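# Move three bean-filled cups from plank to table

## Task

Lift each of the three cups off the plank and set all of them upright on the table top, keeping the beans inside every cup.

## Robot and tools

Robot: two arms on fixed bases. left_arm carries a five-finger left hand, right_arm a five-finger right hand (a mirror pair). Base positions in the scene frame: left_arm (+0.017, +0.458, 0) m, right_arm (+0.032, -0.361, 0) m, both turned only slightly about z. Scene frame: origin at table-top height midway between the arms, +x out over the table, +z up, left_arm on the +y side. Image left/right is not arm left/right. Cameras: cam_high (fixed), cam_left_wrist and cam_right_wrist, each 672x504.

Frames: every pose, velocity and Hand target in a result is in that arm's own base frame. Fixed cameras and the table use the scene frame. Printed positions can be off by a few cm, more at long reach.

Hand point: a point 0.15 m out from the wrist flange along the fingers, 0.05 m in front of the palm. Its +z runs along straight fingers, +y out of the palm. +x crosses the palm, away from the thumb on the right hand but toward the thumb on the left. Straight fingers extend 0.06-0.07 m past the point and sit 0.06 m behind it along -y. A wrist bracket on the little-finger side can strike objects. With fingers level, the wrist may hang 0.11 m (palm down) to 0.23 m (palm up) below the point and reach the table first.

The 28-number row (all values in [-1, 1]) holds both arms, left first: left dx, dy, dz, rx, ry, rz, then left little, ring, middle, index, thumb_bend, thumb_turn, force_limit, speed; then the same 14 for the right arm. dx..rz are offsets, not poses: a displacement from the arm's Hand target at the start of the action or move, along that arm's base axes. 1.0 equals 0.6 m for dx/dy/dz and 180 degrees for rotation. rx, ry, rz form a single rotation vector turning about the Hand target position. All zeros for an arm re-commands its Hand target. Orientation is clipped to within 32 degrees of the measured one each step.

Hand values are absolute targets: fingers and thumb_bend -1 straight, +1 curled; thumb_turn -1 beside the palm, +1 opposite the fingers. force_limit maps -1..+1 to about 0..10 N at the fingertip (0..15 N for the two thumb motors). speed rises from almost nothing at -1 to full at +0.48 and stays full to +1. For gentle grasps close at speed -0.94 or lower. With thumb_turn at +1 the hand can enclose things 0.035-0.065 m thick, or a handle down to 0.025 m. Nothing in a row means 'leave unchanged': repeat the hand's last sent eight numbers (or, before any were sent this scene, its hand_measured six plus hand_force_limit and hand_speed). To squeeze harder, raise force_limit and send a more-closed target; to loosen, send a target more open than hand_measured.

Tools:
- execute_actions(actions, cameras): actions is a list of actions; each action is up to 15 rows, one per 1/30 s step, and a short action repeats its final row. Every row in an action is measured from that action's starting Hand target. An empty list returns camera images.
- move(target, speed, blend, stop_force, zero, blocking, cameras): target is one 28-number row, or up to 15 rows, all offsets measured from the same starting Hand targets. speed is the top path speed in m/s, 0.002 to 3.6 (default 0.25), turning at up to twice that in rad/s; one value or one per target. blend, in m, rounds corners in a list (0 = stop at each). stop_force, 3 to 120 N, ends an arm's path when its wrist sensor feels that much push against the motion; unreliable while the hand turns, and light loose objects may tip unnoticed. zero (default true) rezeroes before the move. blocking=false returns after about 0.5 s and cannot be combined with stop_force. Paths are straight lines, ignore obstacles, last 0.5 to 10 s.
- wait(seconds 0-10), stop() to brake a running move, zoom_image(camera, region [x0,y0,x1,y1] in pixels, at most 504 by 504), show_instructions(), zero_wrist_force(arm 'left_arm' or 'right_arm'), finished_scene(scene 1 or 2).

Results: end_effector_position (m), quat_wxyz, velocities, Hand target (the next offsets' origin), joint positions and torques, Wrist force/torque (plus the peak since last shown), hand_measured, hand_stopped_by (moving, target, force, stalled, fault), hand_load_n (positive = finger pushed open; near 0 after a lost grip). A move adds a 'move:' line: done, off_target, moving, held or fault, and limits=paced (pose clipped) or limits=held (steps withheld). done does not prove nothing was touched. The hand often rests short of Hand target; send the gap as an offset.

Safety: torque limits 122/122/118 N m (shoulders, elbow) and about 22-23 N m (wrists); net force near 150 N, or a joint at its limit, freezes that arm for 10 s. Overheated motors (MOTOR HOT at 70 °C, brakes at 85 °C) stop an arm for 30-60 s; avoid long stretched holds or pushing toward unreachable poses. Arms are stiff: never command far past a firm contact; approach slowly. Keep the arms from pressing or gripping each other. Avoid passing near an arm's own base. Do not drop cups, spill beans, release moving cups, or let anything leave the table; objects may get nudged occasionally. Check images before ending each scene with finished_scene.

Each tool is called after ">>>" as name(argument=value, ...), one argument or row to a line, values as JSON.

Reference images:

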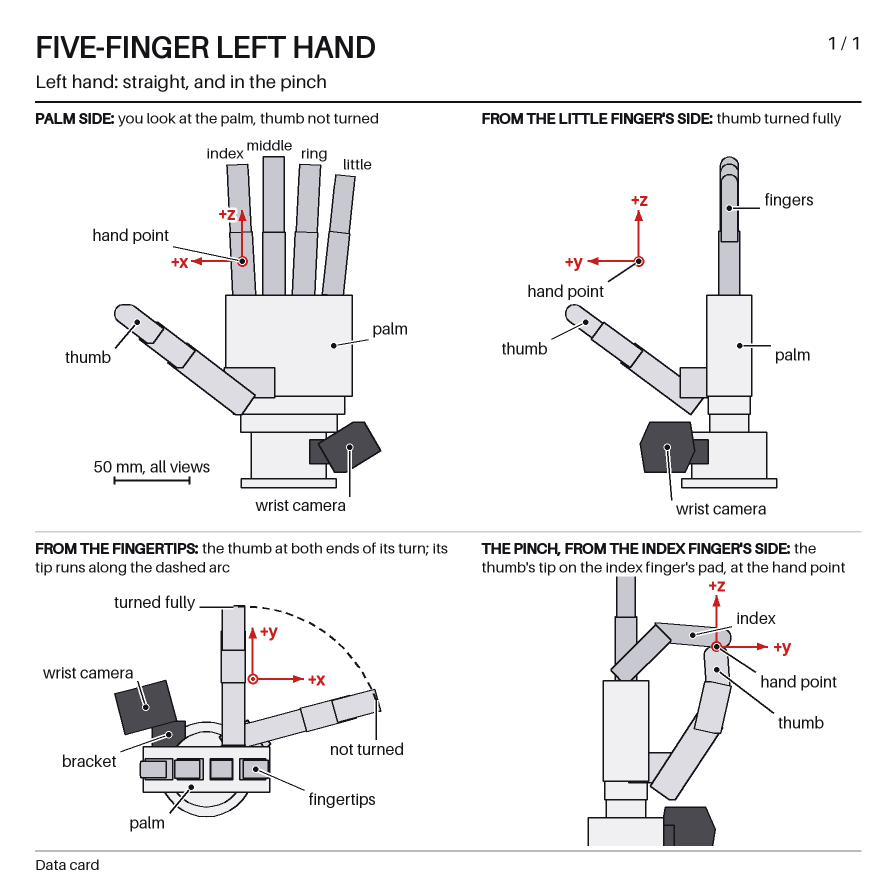

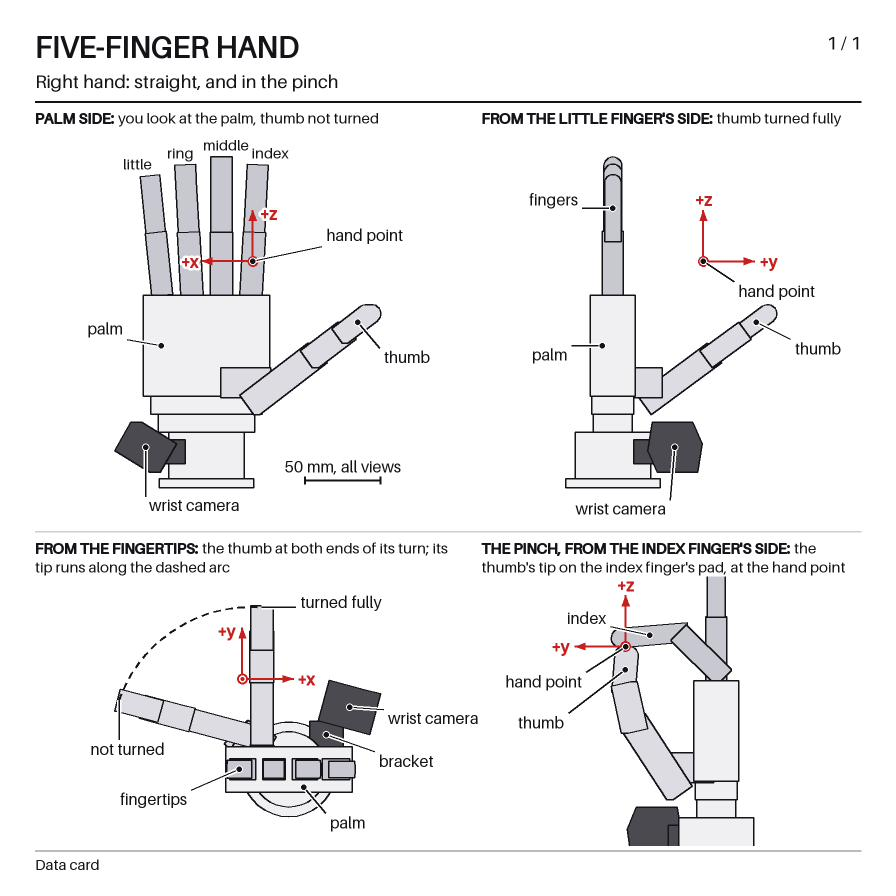

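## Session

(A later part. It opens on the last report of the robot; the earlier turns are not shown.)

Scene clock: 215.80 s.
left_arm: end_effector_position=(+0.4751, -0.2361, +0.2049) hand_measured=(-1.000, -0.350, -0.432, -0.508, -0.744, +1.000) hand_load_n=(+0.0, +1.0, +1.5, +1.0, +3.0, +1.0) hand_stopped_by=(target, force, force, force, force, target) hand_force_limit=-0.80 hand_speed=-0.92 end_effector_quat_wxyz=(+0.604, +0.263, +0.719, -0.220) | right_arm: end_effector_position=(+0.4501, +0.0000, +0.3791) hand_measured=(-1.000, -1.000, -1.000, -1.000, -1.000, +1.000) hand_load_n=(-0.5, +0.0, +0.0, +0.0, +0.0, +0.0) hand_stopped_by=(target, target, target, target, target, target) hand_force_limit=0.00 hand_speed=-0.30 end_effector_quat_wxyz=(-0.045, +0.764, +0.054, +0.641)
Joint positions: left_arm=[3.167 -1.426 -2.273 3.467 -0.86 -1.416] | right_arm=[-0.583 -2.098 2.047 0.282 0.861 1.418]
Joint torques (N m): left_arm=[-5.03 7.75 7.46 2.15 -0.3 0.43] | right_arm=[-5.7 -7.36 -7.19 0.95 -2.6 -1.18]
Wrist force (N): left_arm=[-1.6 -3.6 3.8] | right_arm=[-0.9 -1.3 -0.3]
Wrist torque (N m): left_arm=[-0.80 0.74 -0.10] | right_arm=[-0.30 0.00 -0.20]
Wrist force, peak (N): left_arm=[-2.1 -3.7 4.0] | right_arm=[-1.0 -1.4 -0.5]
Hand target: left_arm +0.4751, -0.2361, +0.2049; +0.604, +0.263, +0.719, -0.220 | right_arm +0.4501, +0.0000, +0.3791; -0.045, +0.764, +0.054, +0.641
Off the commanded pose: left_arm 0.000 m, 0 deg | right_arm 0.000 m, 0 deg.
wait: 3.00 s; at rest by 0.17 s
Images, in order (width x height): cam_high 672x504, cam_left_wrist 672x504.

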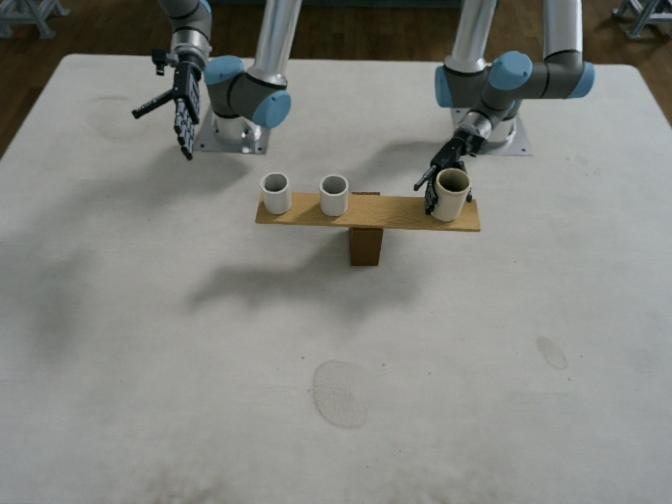

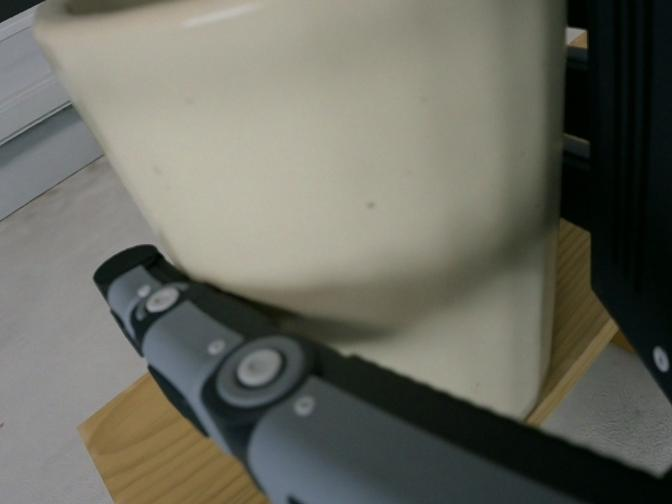

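>>> execute_actions(
  actions=[
    [[0, 0, 0, 0, 0, 0, -1, 0.2, 0.2, 0.2, 0.2, 1, -0.4, -0.94, 0, 0, 0, 0, 0, 0, -1, -1, -1, -1, -1, 1, 0.0, -0.3]],
  ],
)

>>> wait(
  seconds=2,
)

>>> execute_actions(
  actions=[
    [[0, 0, 0, 0, 0, 0, -1, 0.3, 0.3, 0.3, 0.3, 1, 0.0, -0.94, 0, 0, 0, 0, 0, 0, -1, -1, -1, -1, -1, 1, 0.0, -0.3]],
  ],
)

>>> wait(
  seconds=2,
  cameras=["cam_high", "cam_left_wrist"],
)

Scene clock: 218.47 s.
left_arm: end_effector_position=(+0.4751, -0.2361, +0.2049) hand_measured=(-1.000, -0.324, -0.412, -0.486, -0.744, +1.000) hand_load_n=(+0.0, +5.0, +2.5, +2.5, +9.5, +2.0) hand_stopped_by=(target, force, force, force, force, target) hand_force_limit=-0.40 hand_speed=-0.94 end_effector_quat_wxyz=(+0.604, +0.263, +0.719, -0.220) | right_arm: end_effector_position=(+0.4501, +0.0000, +0.3791) hand_measured=(-1.000, -1.000, -1.000, -1.000, -1.000, +1.000) hand_load_n=(+0.0, -0.5, +0.0, +0.0, -0.5, +0.0) hand_stopped_by=(target, target, target, target, target, target) hand_force_limit=0.00 hand_speed=-0.30 end_effector_quat_wxyz=(-0.045, +0.764, +0.054, +0.641)
Joint positions: left_arm=[3.167 -1.426 -2.273 3.467 -0.86 -1.416] | right_arm=[-0.583 -2.098 2.047 0.282 0.861 1.418]
Joint torques (N m): left_arm=[-4.23 10.75 8.85 1.94 -0.25 0.96] | right_arm=[-5.33 -7.55 -7.06 0.95 -2.52 -1.12]
Wrist force (N): left_arm=[-1.9 -3.9 4.0] | right_arm=[-0.8 -1.4 -0.3]
Wrist torque (N m): left_arm=[-0.82 0.77 -0.11] | right_arm=[-0.32 0.00 -0.20]
Wrist force, peak (N): left_arm=[-2.1 -4.0 4.2] | right_arm=[-0.9 -1.5 -0.5]
Hand target: left_arm +0.4751, -0.2361, +0.2049; +0.604, +0.263, +0.719, -0.220 | right_arm +0.4501, +0.0000, +0.3791; -0.045, +0.764, +0.054, +0.641
Off the commanded pose: left_arm 0.000 m, 0 deg | right_arm 0.000 m, 0 deg.
Step readings (end_effector_position of left_arm | right_arm):
0: (+0.4751, -0.2361, +0.2049) | (+0.4501, +0.0000, +0.3791)
1: (+0.4751, -0.2361, +0.2049) | (+0.4501, +0.0000, +0.3791)
2: (+0.4751, -0.2361, +0.2049) | (+0.4501, +0.0000, +0.3791)
4: (+0.4751, -0.2361, +0.2049) | (+0.4501, +0.0000, +0.3791)
8: (+0.4751, -0.2361, +0.2049) | (+0.4501, +0.0000, +0.3791)
15: (+0.4751, -0.2361, +0.2049) | (+0.4501, +0.0000, +0.3791)

Scene clock: 220.47 s.
left_arm: end_effector_position=(+0.4751, -0.2361, +0.2049) hand_measured=(-1.000, -0.324, -0.412, -0.486, -0.744, +1.000) hand_load_n=(+0.0, +5.0, +2.5, +2.5, +9.5, +2.0) hand_stopped_by=(target, force, force, force, force, target) hand_force_limit=-0.40 hand_speed=-0.94 end_effector_quat_wxyz=(+0.604, +0.263, +0.719, -0.220) | right_arm: end_effector_position=(+0.4501, +0.0000, +0.3791) hand_measured=(-1.000, -1.000, -1.000, -1.000, -1.000, +1.000) hand_load_n=(+0.0, +0.0, +0.0, +0.0, -0.5, +0.0) hand_stopped_by=(target, target, target, target, target, target) hand_force_limit=0.00 hand_speed=-0.30 end_effector_quat_wxyz=(-0.045, +0.764, +0.054, +0.641)
Joint positions: left_arm=[3.167 -1.426 -2.273 3.467 -0.86 -1.416] | right_arm=[-0.583 -2.098 2.047 0.282 0.861 1.418]
Joint torques (N m): left_arm=[-3.92 12.96 8.85 1.77 -0.26 0.96] | right_arm=[-5.76 -6.81 -6.66 0.85 -2.51 -1.26]
Wrist force (N): left_arm=[-2.1 -4.0 4.1] | right_arm=[-0.9 -1.3 -0.6]
Wrist torque (N m): left_arm=[-0.85 0.78 -0.12] | right_arm=[-0.28 0.03 -0.21]
Wrist force, peak (N): left_arm=[-2.2 -3.9 4.3] | right_arm=[-0.9 -1.5 -0.2]
Hand target: left_arm +0.4751, -0.2361, +0.2049; +0.604, +0.263, +0.719, -0.220 | right_arm +0.4501, +0.0000, +0.3791; -0.045, +0.764, +0.054, +0.641
Off the commanded pose: left_arm 0.000 m, 0 deg | right_arm 0.000 m, 0 deg.
wait: 2.00 s; at rest by 0.17 s

Scene clock: 221.17 s.
left_arm: end_effector_position=(+0.4751, -0.2361, +0.2049) hand_measured=(-1.000, -0.322, -0.396, -0.470, -0.744, +1.000) hand_load_n=(+0.0, +1.0, +5.5, +5.5, +13.0, +1.5) hand_stopped_by=(target, force, force, force, force, target) hand_force_limit=0.00 hand_speed=-0.94 end_effector_quat_wxyz=(+0.604, +0.263, +0.719, -0.220) | right_arm: end_effector_position=(+0.4501, +0.0000, +0.3791) hand_measured=(-1.000, -1.000, -1.000, -1.000, -1.000, +1.000) hand_load_n=(+0.0, +0.0, +0.0, +0.0, +0.0, +0.0) hand_stopped_by=(target, target, target, target, target, target) hand_force_limit=0.00 hand_speed=-0.30 end_effector_quat_wxyz=(-0.045, +0.764, +0.054, +0.641)
Joint positions: left_arm=[3.167 -1.426 -2.273 3.467 -0.86 -1.416] | right_arm=[-0.583 -2.098 2.047 0.282 0.861 1.418]
Joint torques (N m): left_arm=[-2.42 14.4 8.71 1.84 -0.24 0.83] | right_arm=[-5.26 -6.9 -7.24 0.86 -2.44 -1.17]
Wrist force (N): left_arm=[-1.1 -2.7 3.5] | right_arm=[-0.7 -1.2 -0.4]
Wrist torque (N m): left_arm=[-0.76 0.73 -0.16] | right_arm=[-0.29 -0.02 -0.19]
Wrist force, peak (N): left_arm=[-1.7 -4.0 4.1] | right_arm=[-0.9 -1.4 -0.4]
Hand target: left_arm +0.4751, -0.2361, +0.2049; +0.604, +0.263, +0.719, -0.220 | right_arm +0.4501, +0.0000, +0.3791; -0.045, +0.764, +0.054, +0.641
Off the commanded pose: left_arm 0.000 m, 0 deg | right_arm 0.000 m, 0 deg.
Step readings (end_effector_position of left_arm | right_arm):
0: (+0.4751, -0.2361, +0.2049) | (+0.4501, +0.0000, +0.3791)
1: (+0.4751, -0.2361, +0.2049) | (+0.4501, +0.0000, +0.3791)
2: (+0.4751, -0.2361, +0.2049) | (+0.4501, +0.0000, +0.3791)
4: (+0.4751, -0.2361, +0.2049) | (+0.4501, +0.0000, +0.3791)
8: (+0.4751, -0.2361, +0.2049) | (+0.4501, +0.0000, +0.3791)
15: (+0.4751, -0.2361, +0.2049) | (+0.4501, +0.0000, +0.3791)

Scene clock: 223.17 s.
left_arm: end_effector_position=(+0.4751, -0.2361, +0.2049) hand_measured=(-1.000, -0.322, -0.396, -0.470, -0.744, +1.000) hand_load_n=(+0.0, +1.0, +5.5, +5.5, +13.0, +1.0) hand_stopped_by=(target, force, force, force, force, target) hand_force_limit=0.00 hand_speed=-0.94 end_effector_quat_wxyz=(+0.604, +0.263, +0.719, -0.220) | right_arm: end_effector_position=(+0.4501, +0.0000, +0.3791) hand_measured=(-1.000, -1.000, -1.000, -1.000, -1.000, +1.000) hand_load_n=(+0.0, +0.0, +0.0, +0.0, +0.0, +0.0) hand_stopped_by=(target, target, target, target, target, target) hand_force_limit=0.00 hand_speed=-0.30 end_effector_quat_wxyz=(-0.045, +0.764, +0.054, +0.641)
Joint positions: left_arm=[3.167 -1.426 -2.273 3.467 -0.86 -1.416] | right_arm=[-0.583 -2.098 2.047 0.282 0.861 1.418]
Joint torques (N m): left_arm=[-1.85 16.77 10.75 1.62 -0.32 0.88] | right_arm=[-5.5 -7.59 -6.43 0.71 -2.61 -1.19]
Wrist force (N): left_arm=[-1.0 -2.7 3.3] | right_arm=[-0.8 -1.1 -0.5]
Wrist torque (N m): left_arm=[-0.75 0.74 -0.18] | right_arm=[-0.25 0.00 -0.19]
Wrist force, peak (N): left_arm=[-0.4 -3.1 3.7] | right_arm=[-0.8 -1.4 -0.6]
Hand target: left_arm +0.4751, -0.2361, +0.2049; +0.604, +0.263, +0.719, -0.220 | right_arm +0.4501, +0.0000, +0.3791; -0.045, +0.764, +0.054, +0.641
Off the commanded pose: left_arm 0.000 m, 0 deg | right_arm 0.000 m, 0 deg.
wait: 2.00 s; at rest by 0.17 s
Images, in order (width x height): cam_high 672x504, cam_left_wrist 672x504.

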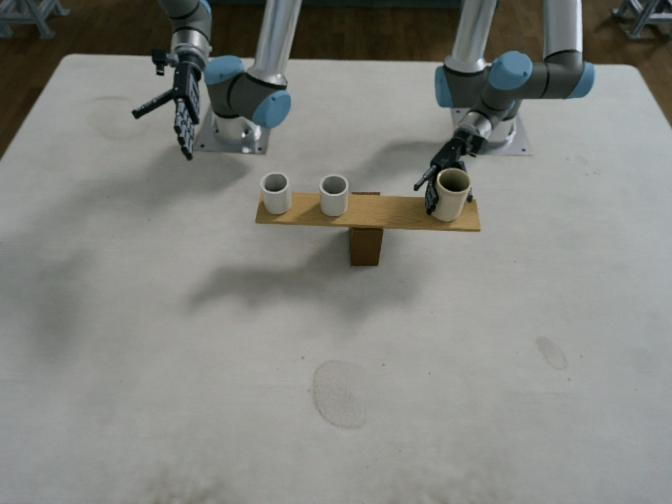

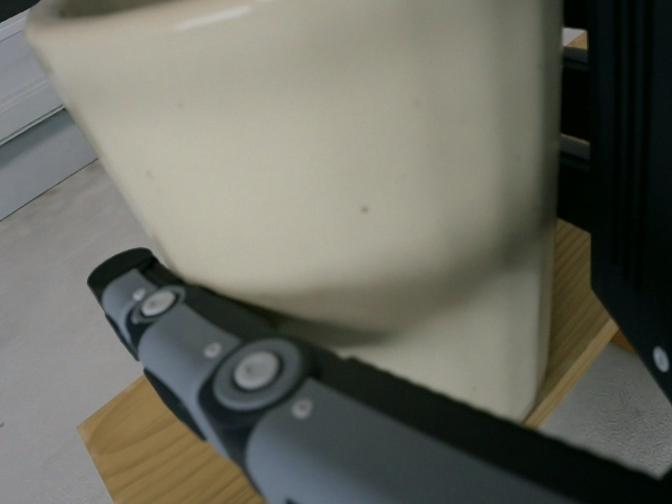

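>>> zoom_image(
  camera="cam_high",
  region=[250, 150, 370, 270],
)

>>> zoom_image(
  camera="cam_high",
  region=[380, 130, 500, 250],
)

Scaled by 4.200 from the camera's 672x504 image, which has a finer 960x720 frame.

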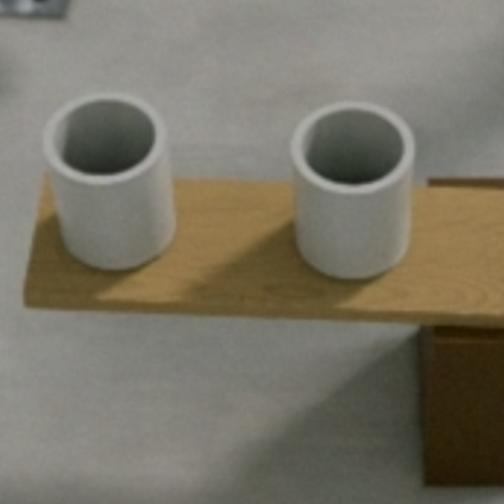

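Scaled by 4.200 from the camera's 672x504 image, which has a finer 960x720 frame.

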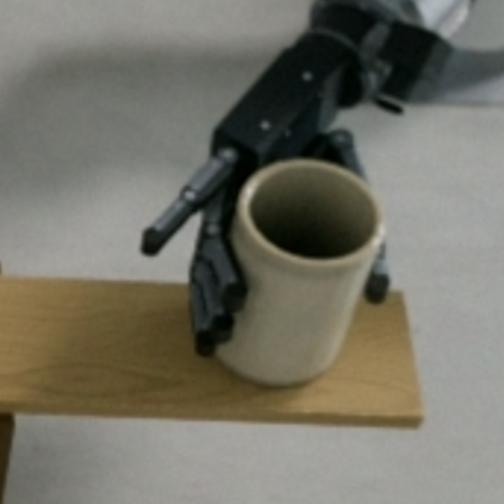

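>>> move(
  target=[0, 0, 0, 0, 0, 0, -1, 0.3, 0.3, 0.3, 0.3, 1, 0.0, -0.94, -0.228, 0.5237, 0, 0, 0, 0, -1, -1, -1, -1, -1, 1, 0.0, -0.3],
  speed=0.2,
  cameras=["cam_high", "cam_right_wrist"],
)

Scene clock: 236.20 s.
left_arm: end_effector_position=(+0.4751, -0.2361, +0.2049) hand_measured=(-1.000, -0.322, -0.396, -0.470, -0.744, +1.000) hand_load_n=(+0.0, +1.0, +5.5, +5.5, +13.0, +1.0) hand_stopped_by=(target, force, force, force, force, target) hand_force_limit=0.00 hand_speed=-0.94 end_effector_quat_wxyz=(+0.604, +0.263, +0.719, -0.220) | right_arm: end_effector_position=(+0.3133, +0.3142, +0.3791) hand_measured=(-1.000, -1.000, -1.000, -1.000, -1.000, +1.000) hand_load_n=(+0.0, +0.0, +0.0, +0.0, +0.0, +0.0) hand_stopped_by=(target, target, target, target, target, target) hand_force_limit=0.00 hand_speed=-0.30 end_effector_quat_wxyz=(-0.045, +0.764, +0.054, +0.641)
Joint positions: left_arm=[3.167 -1.426 -2.273 3.467 -0.86 -1.416] | right_arm=[0.984 -1.678 1.769 0.167 2.397 1.763]
Joint torques (N m): left_arm=[-0.99 18.52 12.15 1.38 -0.22 0.88] | right_arm=[7.95 -9.57 -39.34 1.01 3.04 2.12]
Wrist force (N): left_arm=[-1.2 -2.8 3.3] | right_arm=[-0.7 -1.3 -0.8]
Wrist torque (N m): left_arm=[-0.75 0.75 -0.17] | right_arm=[-0.26 -0.01 -0.20]
Wrist force, peak (N): left_arm=[-0.9 -2.9 3.7] | right_arm=[-0.8 -2.6 -0.7]
Hand target: left_arm +0.4751, -0.2361, +0.2049; +0.604, +0.263, +0.719, -0.220 | right_arm +0.3133, +0.3142, +0.3791; -0.045, +0.764, +0.054, +0.641
Off the commanded pose: left_arm 0.000 m, 0 deg | right_arm 0.000 m, 0 deg.
move: done
Images, in order (width x height): cam_high 672x504, cam_right_wrist 672x504.

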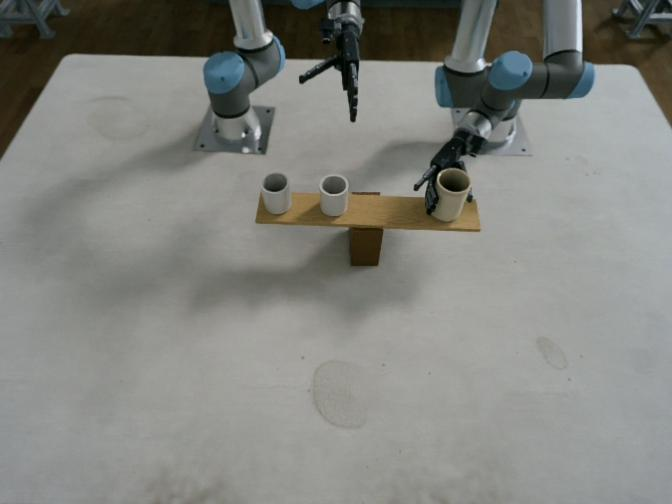

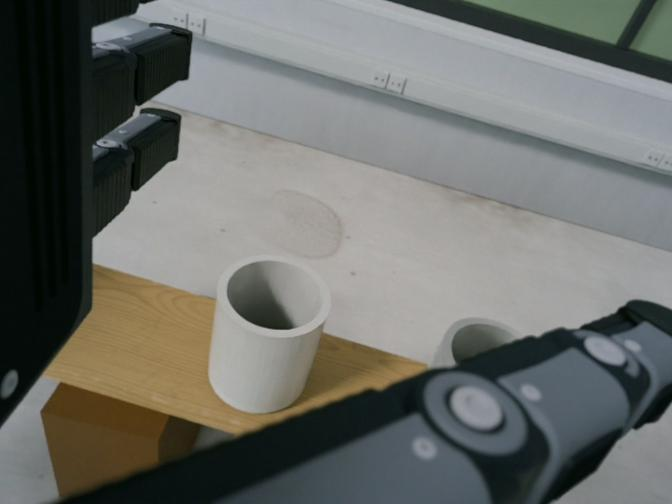

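>>> zoom_image(
  camera="cam_right_wrist",
  region=[180, 230, 560, 430],
)

>>> zoom_image(
  camera="cam_high",
  region=[280, 0, 400, 130],
)

Scaled by 1.326 from the camera's 672x504 image, which has a finer 960x720 frame.

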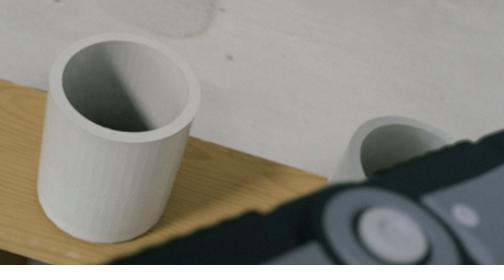

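Scaled by 3.877 from the camera's 672x504 image, which has a finer 960x720 frame.

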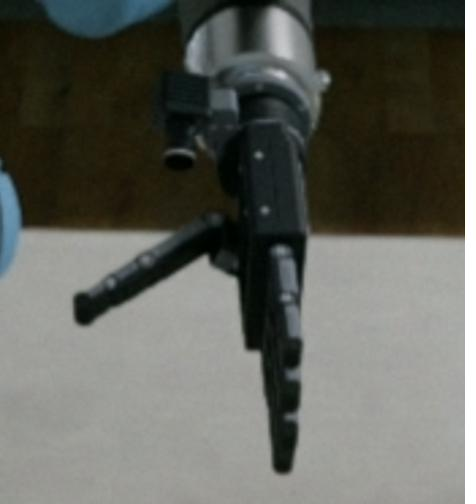

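>>> move(
  target=[0, 0, 0, 0, 0, 0, -1, 0.3, 0.3, 0.3, 0.3, 1, 0.0, -0.94, 0, 0.005, -0.2, 0, 0, 0, -1, -1, -1, -1, -1, 1, 0.0, -0.3],
  speed=0.15,
  cameras=["cam_high", "cam_right_wrist"],
)

>>> zoom_image(
  camera="cam_high",
  region=[260, 60, 400, 230],
)

Scene clock: 248.27 s.
left_arm: end_effector_position=(+0.4751, -0.2361, +0.2049) hand_measured=(-1.000, -0.322, -0.396, -0.470, -0.744, +1.000) hand_load_n=(+0.0, +1.0, +5.5, +5.0, +13.0, +1.0) hand_stopped_by=(target, force, force, force, force, target) hand_force_limit=0.00 hand_speed=-0.94 end_effector_quat_wxyz=(+0.604, +0.263, +0.719, -0.220) | right_arm: end_effector_position=(+0.3133, +0.3172, +0.2591) hand_measured=(-1.000, -1.000, -1.000, -1.000, -1.000, +1.000) hand_load_n=(+0.0, +0.0, +0.0, +0.0, +0.0, +0.5) hand_stopped_by=(target, target, target, target, target, target) hand_force_limit=0.00 hand_speed=-0.30 end_effector_quat_wxyz=(-0.045, +0.764, +0.054, +0.641)
Joint positions: left_arm=[3.167 -1.426 -2.273 3.467 -0.86 -1.416] | right_arm=[0.989 -1.595 2.01 -0.155 2.402 1.765]
Joint torques (N m): left_arm=[0.5 18.28 12.73 1.08 -0.13 0.78] | right_arm=[7.84 -9.7 -5.57 -2.05 2.65 -1.28]
Wrist force (N): left_arm=[-1.0 -2.7 3.5] | right_arm=[-0.5 -1.2 -0.7]
Wrist torque (N m): left_arm=[-0.76 0.72 -0.16] | right_arm=[-0.24 -0.02 -0.19]
Wrist force, peak (N): left_arm=[-0.3 -3.1 3.6] | right_arm=[-0.5 -1.7 -0.4]
Hand target: left_arm +0.4751, -0.2361, +0.2049; +0.604, +0.263, +0.719, -0.220 | right_arm +0.3133, +0.3172, +0.2591; -0.045, +0.764, +0.054, +0.641
Off the commanded pose: left_arm 0.000 m, 0 deg | right_arm 0.000 m, 0 deg.
move: done
Images, in order (width x height): cam_high 672x504, cam_right_wrist 672x504.

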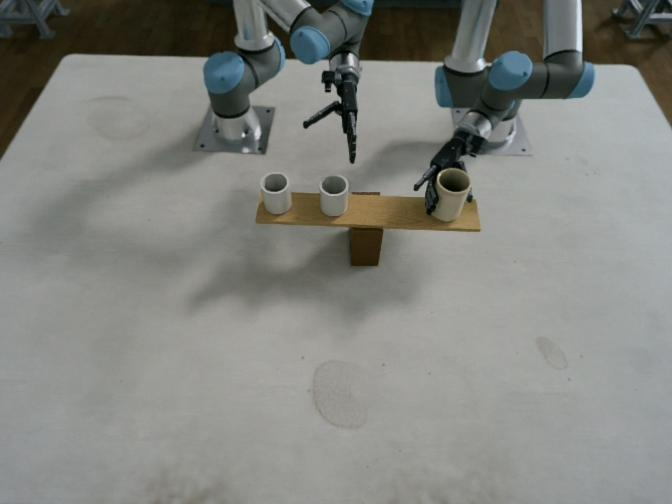

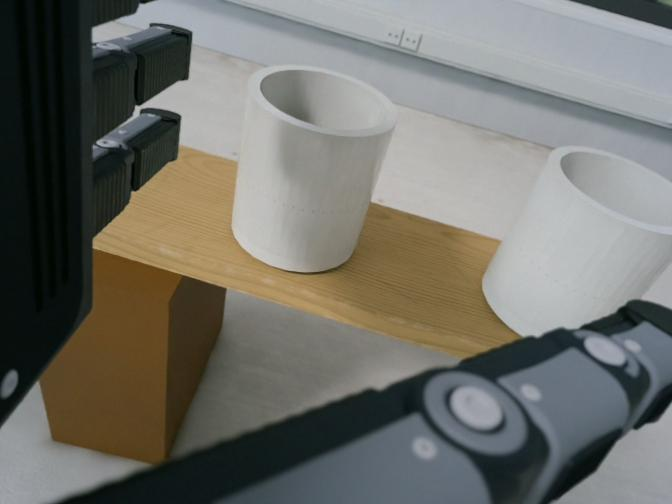

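Scaled by 2.965 from the camera's 672x504 image, which has a finer 960x720 frame.

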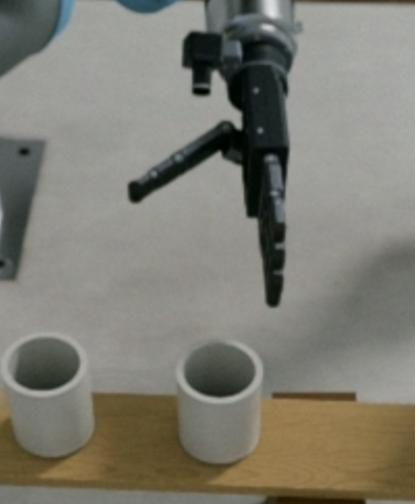

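>>> move(
  target=[
    [0, 0, 0, 0, 0, 0, -1, 0.3, 0.3, 0.3, 0.3, 1, 0.0, -0.94, -0.004, 0.003, -0.1068, 0, 0, 0, -1, -1, -1, -1, -1, 1, 0.0, -0.3],
    [0, 0, 0, 0, 0, 0, -1, 0.3, 0.3, 0.3, 0.3, 1, 0.0, -0.94, 0.1198, 0.0203, -0.1068, 0, 0, 0, -1, -1, -1, -1, -1, 1, 0.0, -0.3],
  ],
  speed=0.08,
  stop_force=5,
  cameras=["cam_high", "cam_right_wrist"],
)

>>> zoom_image(
  camera="cam_high",
  region=[260, 90, 400, 230],
)

Scene clock: 257.60 s.
left_arm: end_effector_position=(+0.4751, -0.2361, +0.2049) hand_measured=(-1.000, -0.322, -0.396, -0.470, -0.744, +1.000) hand_load_n=(+0.0, +1.0, +5.0, +5.5, +13.5, +1.5) hand_stopped_by=(target, force, force, force, force, target) hand_force_limit=0.00 hand_speed=-0.94 end_effector_quat_wxyz=(+0.604, +0.263, +0.719, -0.220) | right_arm: end_effector_position=(+0.3851, +0.3294, +0.1950) hand_measured=(-1.000, -1.000, -1.000, -1.000, -1.000, +1.000) hand_load_n=(+0.0, +0.0, +0.0, +0.0, +0.0, +0.0) hand_stopped_by=(target, target, target, target, target, target) hand_force_limit=0.00 hand_speed=-0.30 end_effector_quat_wxyz=(-0.045, +0.764, +0.054, +0.641)
Joint positions: left_arm=[3.167 -1.426 -2.273 3.467 -0.86 -1.416] | right_arm=[0.843 -1.444 2.034 -0.363 2.261 1.716]
Joint torques (N m): left_arm=[2.7 19 15.29 0.72 -0.08 0.56] | right_arm=[-6.59 -15.08 -35.11 -2.58 -2.04 -1.96]
Wrist force (N): left_arm=[-0.5 -2.9 3.5] | right_arm=[-0.7 -1.5 -0.4]
Wrist torque (N m): left_arm=[-0.78 0.76 -0.17] | right_arm=[-0.35 0.01 -0.09]
Wrist force, peak (N): left_arm=[-0.3 -3.0 3.8] | right_arm=[-0.2 -2.1 -2.2]
Hand target: left_arm +0.4751, -0.2361, +0.2049; +0.604, +0.263, +0.719, -0.220 | right_arm +0.3851, +0.3294, +0.1950; -0.045, +0.764, +0.054, +0.641
Off the commanded pose: left_arm 0.000 m, 0 deg | right_arm 0.000 m, 0 deg.
move: done
Images, in order (width x height): cam_high 672x504, cam_right_wrist 672x504.

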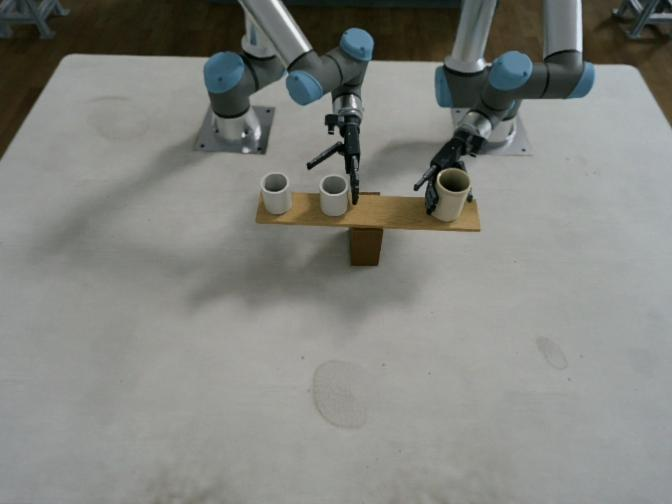

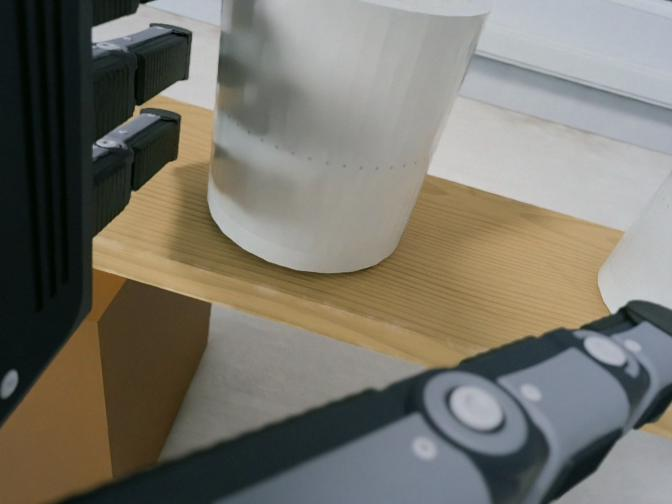

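Scaled by 3.600 from the camera's 672x504 image, which has a finer 960x720 frame.

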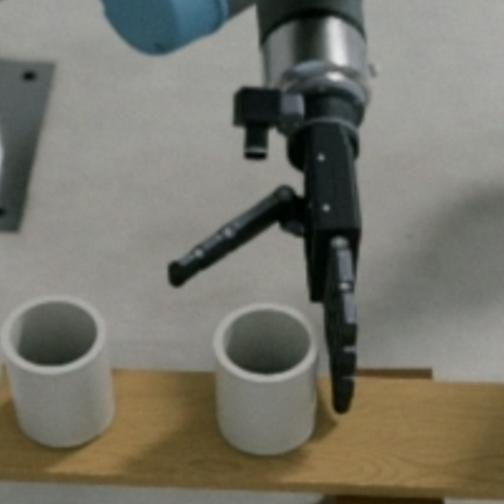

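>>> move(
  target=[0, 0, 0, 0, 0, 0, -1, 0.3, 0.3, 0.3, 0.3, 1, 0.0, -0.94, 0.0583, 0.0082, 0, 0, 0, 0, -1, -1, -1, -1, -1, 1, 0.0, -0.3],
  speed=0.05,
  stop_force=4,
  cameras=["cam_high", "cam_right_wrist"],
)

>>> zoom_image(
  camera="cam_high",
  region=[260, 90, 400, 230],
)

Scene clock: 261.60 s.
left_arm: end_effector_position=(+0.4751, -0.2361, +0.2049) hand_measured=(-1.000, -0.322, -0.396, -0.470, -0.744, +1.000) hand_load_n=(+0.0, +1.0, +5.5, +5.5, +13.0, +1.5) hand_stopped_by=(target, force, force, force, force, target) hand_force_limit=0.00 hand_speed=-0.94 end_effector_quat_wxyz=(+0.604, +0.263, +0.719, -0.220) | right_arm: end_effector_position=(+0.4201, +0.3343, +0.1950) hand_measured=(-1.000, -1.000, -1.000, -1.000, -1.000, +1.000) hand_load_n=(+0.0, +0.0, +0.0, +0.0, +0.0, +0.5) hand_stopped_by=(target, target, target, target, target, target) hand_force_limit=0.00 hand_speed=-0.30 end_effector_quat_wxyz=(-0.045, +0.764, +0.054, +0.641)
Joint positions: left_arm=[3.167 -1.426 -2.273 3.467 -0.86 -1.416] | right_arm=[0.783 -1.404 1.986 -0.365 2.202 1.699]
Joint torques (N m): left_arm=[3.85 17.89 16.11 0.46 0 0.7] | right_arm=[-5.8 -16.24 -34.4 1.13 -2.15 -2]
Wrist force (N): left_arm=[-1.2 -2.8 3.3] | right_arm=[-0.7 -1.7 -0.4]
Wrist torque (N m): left_arm=[-0.76 0.77 -0.18] | right_arm=[-0.37 0.00 -0.09]
Wrist force, peak (N): left_arm=[-1.1 -3.0 3.7] | right_arm=[-0.9 -1.8 -0.5]
Hand target: left_arm +0.4751, -0.2361, +0.2049; +0.604, +0.263, +0.719, -0.220 | right_arm +0.4201, +0.3343, +0.1950; -0.045, +0.764, +0.054, +0.641
Off the commanded pose: left_arm 0.000 m, 0 deg | right_arm 0.000 m, 0 deg.
move: done
Images, in order (width x height): cam_high 672x504, cam_right_wrist 672x504.

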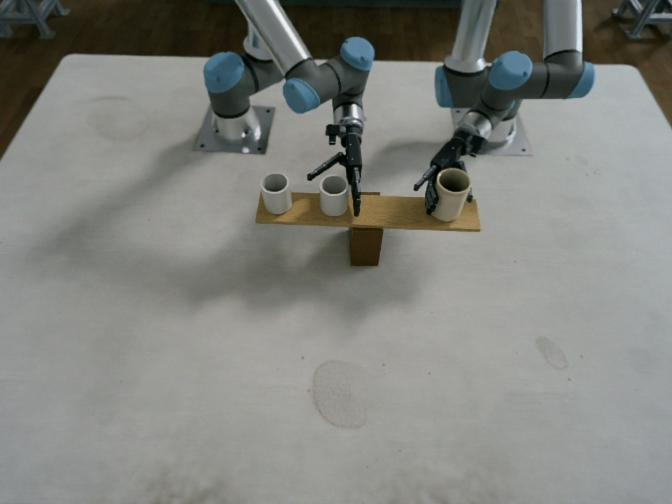

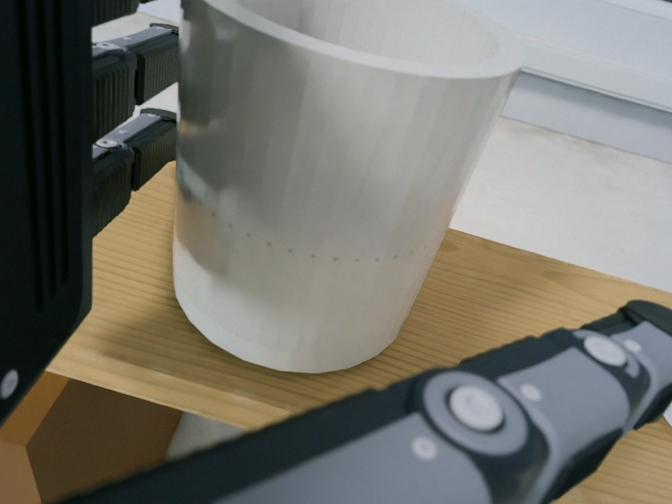

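Scaled by 3.600 from the camera's 672x504 image, which has a finer 960x720 frame.

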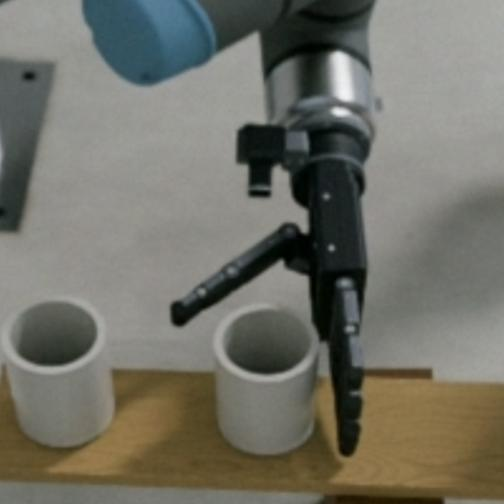

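>>> move(
  target=[0, 0, 0, 0, 0, 0, -1, 0.3, 0.3, 0.3, 0.3, 1, 0.0, -0.94, 0.0248, 0.0035, 0, 0, 0, 0, -1, -1, -1, -1, -1, 1, 0.0, -0.3],
  speed=0.03,
  stop_force=3,
  cameras=["cam_high", "cam_right_wrist"],
)

>>> zoom_image(
  camera="cam_high",
  region=[260, 90, 400, 230],
)

Scene clock: 264.97 s.
left_arm: end_effector_position=(+0.4751, -0.2361, +0.2049) hand_measured=(-1.000, -0.322, -0.396, -0.470, -0.744, +1.000) hand_load_n=(+0.0, +1.0, +5.5, +5.5, +13.0, +1.0) hand_stopped_by=(target, force, force, force, force, target) hand_force_limit=0.00 hand_speed=-0.94 end_effector_quat_wxyz=(+0.604, +0.263, +0.719, -0.220) | right_arm: end_effector_position=(+0.4350, +0.3364, +0.1950) hand_measured=(-1.000, -1.000, -1.000, -1.000, -1.000, +1.000) hand_load_n=(+0.0, +0.0, +0.0, +0.0, +0.0, +0.0) hand_stopped_by=(target, target, target, target, target, target) hand_force_limit=0.00 hand_speed=-0.30 end_effector_quat_wxyz=(-0.045, +0.764, +0.054, +0.641)
Joint positions: left_arm=[3.167 -1.426 -2.273 3.467 -0.86 -1.416] | right_arm=[0.76 -1.386 1.963 -0.364 2.179 1.693]
Joint torques (N m): left_arm=[5.08 18.63 17.23 0.23 0.08 0.56] | right_arm=[-6.67 -17.34 -35.3 0.81 -2.24 -1.91]
Wrist force (N): left_arm=[-0.3 -2.8 3.3] | right_arm=[-0.8 -1.6 -0.4]
Wrist torque (N m): left_arm=[-0.75 0.71 -0.16] | right_arm=[-0.35 0.00 -0.08]
Wrist force, peak (N): left_arm=[-0.7 -2.9 3.7] | right_arm=[-0.8 -1.8 -0.8]
Hand target: left_arm +0.4751, -0.2361, +0.2049; +0.604, +0.263, +0.719, -0.220 | right_arm +0.4350, +0.3364, +0.1950; -0.045, +0.764, +0.054, +0.641
Off the commanded pose: left_arm 0.000 m, 0 deg | right_arm 0.000 m, 0 deg.
move: done
Images, in order (width x height): cam_high 672x504, cam_right_wrist 672x504.

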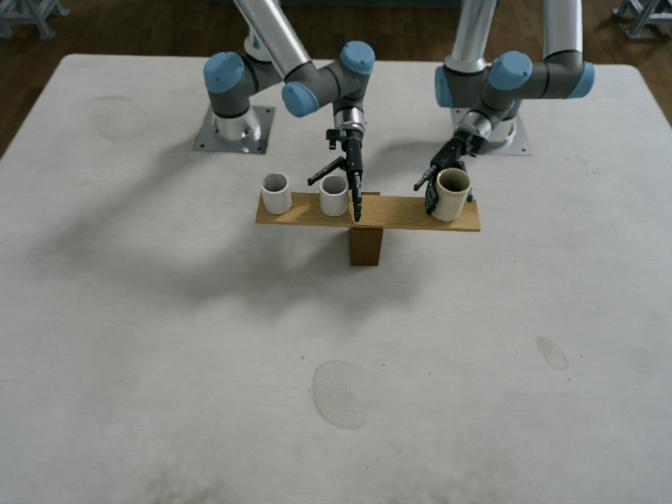

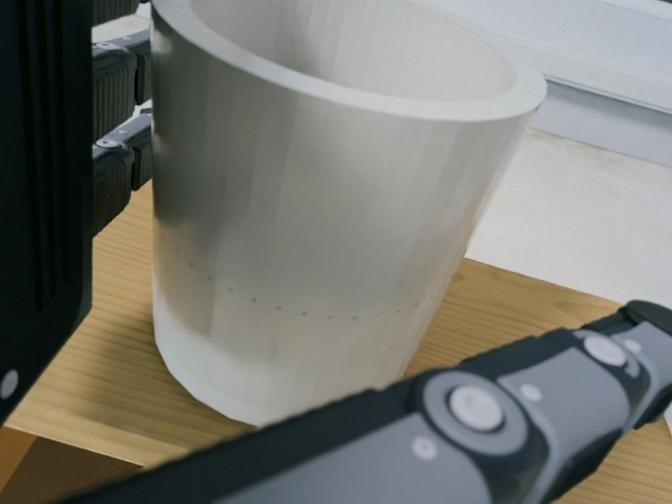

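Scaled by 3.600 from the camera's 672x504 image, which has a finer 960x720 frame.

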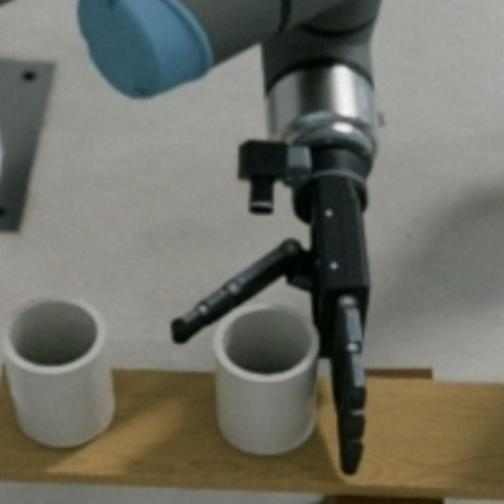

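>>> move(
  target=[0, 0, 0, 0, 0, 0, -1, 0.3, 0.3, 0.3, 0.3, 1, 0.0, -0.94, 0.0165, 0.0023, 0, 0, 0, 0, -1, -1, -1, -1, -1, 1, 0.0, -0.3],
  speed=0.03,
  stop_force=3,
)

>>> execute_actions(
  actions=[
    [[0, 0, 0, 0, 0, 0, -1, 0.3, 0.3, 0.3, 0.3, 1, 0.0, -0.94, 0, 0, 0, 0, 0, 0, -1, -1, 0.2, 0.2, 0.2, 1, -0.8, -0.92]],
  ],
)

>>> wait(
  seconds=2,
  cameras=["cam_high", "cam_right_wrist"],
)

Scene clock: 271.80 s.
left_arm: end_effector_position=(+0.4751, -0.2361, +0.2049) hand_measured=(-1.000, -0.322, -0.396, -0.470, -0.744, +1.000) hand_load_n=(+0.0, +1.0, +5.5, +5.0, +13.0, +1.0) hand_stopped_by=(target, force, force, force, force, target) hand_force_limit=0.00 hand_speed=-0.94 end_effector_quat_wxyz=(+0.604, +0.263, +0.719, -0.220) | right_arm: end_effector_position=(+0.4449, +0.3378, +0.1950) hand_measured=(-1.000, -1.000, -1.000, -1.000, -1.000, +1.000) hand_load_n=(+0.0, +0.0, +0.0, +0.0, +0.0, +0.0) hand_stopped_by=(target, target, target, target, target, target) hand_force_limit=0.00 hand_speed=-0.30 end_effector_quat_wxyz=(-0.045, +0.764, +0.054, +0.641)
Joint positions: left_arm=[3.167 -1.426 -2.273 3.467 -0.86 -1.416] | right_arm=[0.745 -1.373 1.947 -0.363 2.165 1.689]
Joint torques (N m): left_arm=[6.78 18.23 18.57 0.09 0.08 0.45] | right_arm=[-5.99 -18.67 -34.58 1.03 -2.13 -1.9]
Wrist force (N): left_arm=[-0.5 -2.8 3.3] | right_arm=[-0.8 -1.8 -0.6]
Wrist torque (N m): left_arm=[-0.76 0.72 -0.16] | right_arm=[-0.36 0.02 -0.10]
Wrist force, peak (N): left_arm=[-1.1 -2.9 3.7] | right_arm=[-0.8 -1.9 -0.5]
Hand target: left_arm +0.4751, -0.2361, +0.2049; +0.604, +0.263, +0.719, -0.220 | right_arm +0.4449, +0.3378, +0.1950; -0.045, +0.764, +0.054, +0.641
Off the commanded pose: left_arm 0.000 m, 0 deg | right_arm 0.000 m, 0 deg.
move: done

Scene clock: 275.30 s.
left_arm: end_effector_position=(+0.4751, -0.2361, +0.2049) hand_measured=(-1.000, -0.322, -0.396, -0.470, -0.744, +1.000) hand_load_n=(+0.0, +1.0, +5.5, +5.5, +13.5, +1.5) hand_stopped_by=(target, force, force, force, force, target) hand_force_limit=0.00 hand_speed=-0.94 end_effector_quat_wxyz=(+0.604, +0.263, +0.719, -0.220) | right_arm: end_effector_position=(+0.4449, +0.3378, +0.1950) hand_measured=(-1.000, -1.000, -0.246, -0.336, -0.658, +1.000) hand_load_n=(+0.0, +0.0, +2.0, +1.0, +2.5, +0.5) hand_stopped_by=(target, target, force, force, force, target) hand_force_limit=-0.80 hand_speed=-0.92 end_effector_quat_wxyz=(-0.045, +0.764, +0.054, +0.641)
Joint positions: left_arm=[3.167 -1.426 -2.273 3.467 -0.86 -1.416] | right_arm=[0.745 -1.373 1.947 -0.363 2.165 1.689]
Joint torques (N m): left_arm=[7.05 18.58 19.94 -0.15 0.17 0.36] | right_arm=[-5.4 -17.88 -33.95 0.77 -0.81 -1.96]
Wrist force (N): left_arm=[-0.4 -2.9 3.6] | right_arm=[-1.4 -1.6 0.0]
Wrist torque (N m): left_arm=[-0.79 0.75 -0.16] | right_arm=[-0.38 -0.01 -0.06]
Wrist force, peak (N): left_arm=[-1.2 -2.9 3.6] | right_arm=[-1.8 -1.8 0.1]
Hand target: left_arm +0.4751, -0.2361, +0.2049; +0.604, +0.263, +0.719, -0.220 | right_arm +0.4449, +0.3378, +0.1950; -0.045, +0.764, +0.054, +0.641
Off the commanded pose: left_arm 0.000 m, 0 deg | right_arm 0.000 m, 0 deg.
not at rest: the robot was still moving 3 seconds after this call's last action.
Step readings (end_effector_position of left_arm | right_arm):
0: (+0.4751, -0.2361, +0.2049) | (+0.4449, +0.3378, +0.1950)
1: (+0.4751, -0.2361, +0.2049) | (+0.4449, +0.3378, +0.1950)
2: (+0.4751, -0.2361, +0.2049) | (+0.4449, +0.3378, +0.1950)
4: (+0.4751, -0.2361, +0.2049) | (+0.4449, +0.3378, +0.1950)
8: (+0.4751, -0.2361, +0.2049) | (+0.4449, +0.3378, +0.1950)
15: (+0.4751, -0.2361, +0.2049) | (+0.4449, +0.3378, +0.1950)

Scene clock: 277.30 s.
left_arm: end_effector_position=(+0.4751, -0.2361, +0.2049) hand_measured=(-1.000, -0.322, -0.396, -0.470, -0.744, +1.000) hand_load_n=(+0.0, +1.0, +5.5, +5.5, +13.0, +1.5) hand_stopped_by=(target, force, force, force, force, target) hand_force_limit=0.00 hand_speed=-0.94 end_effector_quat_wxyz=(+0.604, +0.263, +0.719, -0.220) | right_arm: end_effector_position=(+0.4449, +0.3378, +0.1950) hand_measured=(-1.000, -1.000, -0.246, -0.336, -0.658, +1.000) hand_load_n=(+0.0, +0.5, +2.0, +0.5, +2.5, +0.5) hand_stopped_by=(target, target, force, force, force, target) hand_force_limit=-0.80 hand_speed=-0.92 end_effector_quat_wxyz=(-0.045, +0.764, +0.054, +0.641)
Joint positions: left_arm=[3.167 -1.426 -2.273 3.467 -0.86 -1.416] | right_arm=[0.745 -1.373 1.947 -0.363 2.165 1.689]
Joint torques (N m): left_arm=[7.35 18.24 20.77 -0.29 0.15 0.44] | right_arm=[-4.92 -21.39 -33.04 0.42 -0.18 -1.67]
Wrist force (N): left_arm=[-0.7 -2.8 3.6] | right_arm=[-1.3 -1.5 -0.4]
Wrist torque (N m): left_arm=[-0.76 0.74 -0.16] | right_arm=[-0.34 0.02 -0.06]
Wrist force, peak (N): left_arm=[-0.2 -3.0 3.8] | right_arm=[-1.8 -1.8 -0.3]
Hand target: left_arm +0.4751, -0.2361, +0.2049; +0.604, +0.263, +0.719, -0.220 | right_arm +0.4449, +0.3378, +0.1950; -0.045, +0.764, +0.054, +0.641
Off the commanded pose: left_arm 0.000 m, 0 deg | right_arm 0.000 m, 0 deg.
wait: 2.00 s; at rest by 0.17 s
Images, in order (width x height): cam_high 672x504, cam_right_wrist 672x504.

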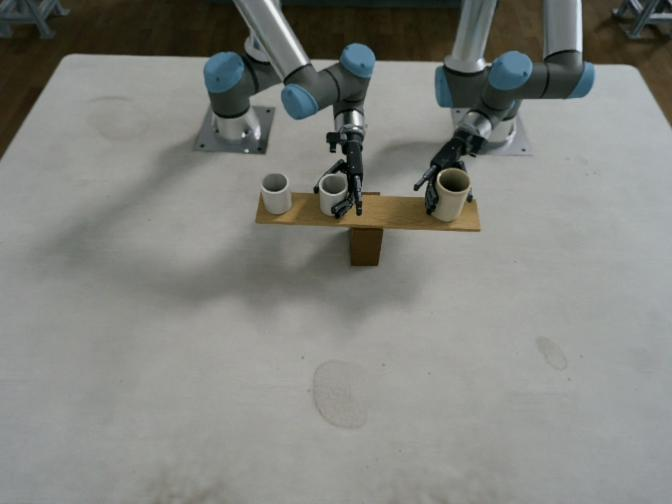

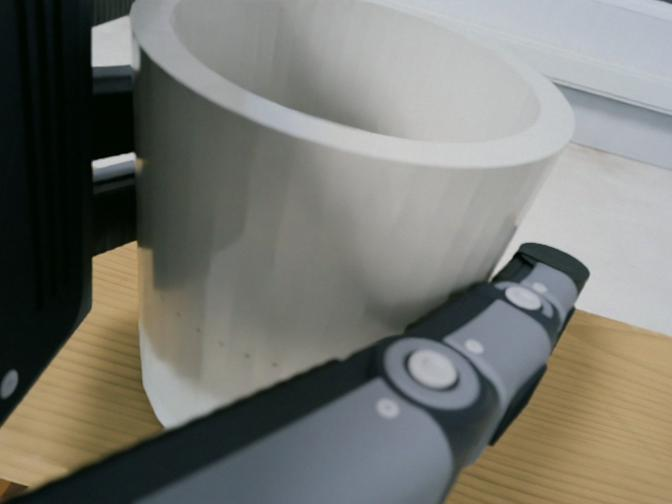

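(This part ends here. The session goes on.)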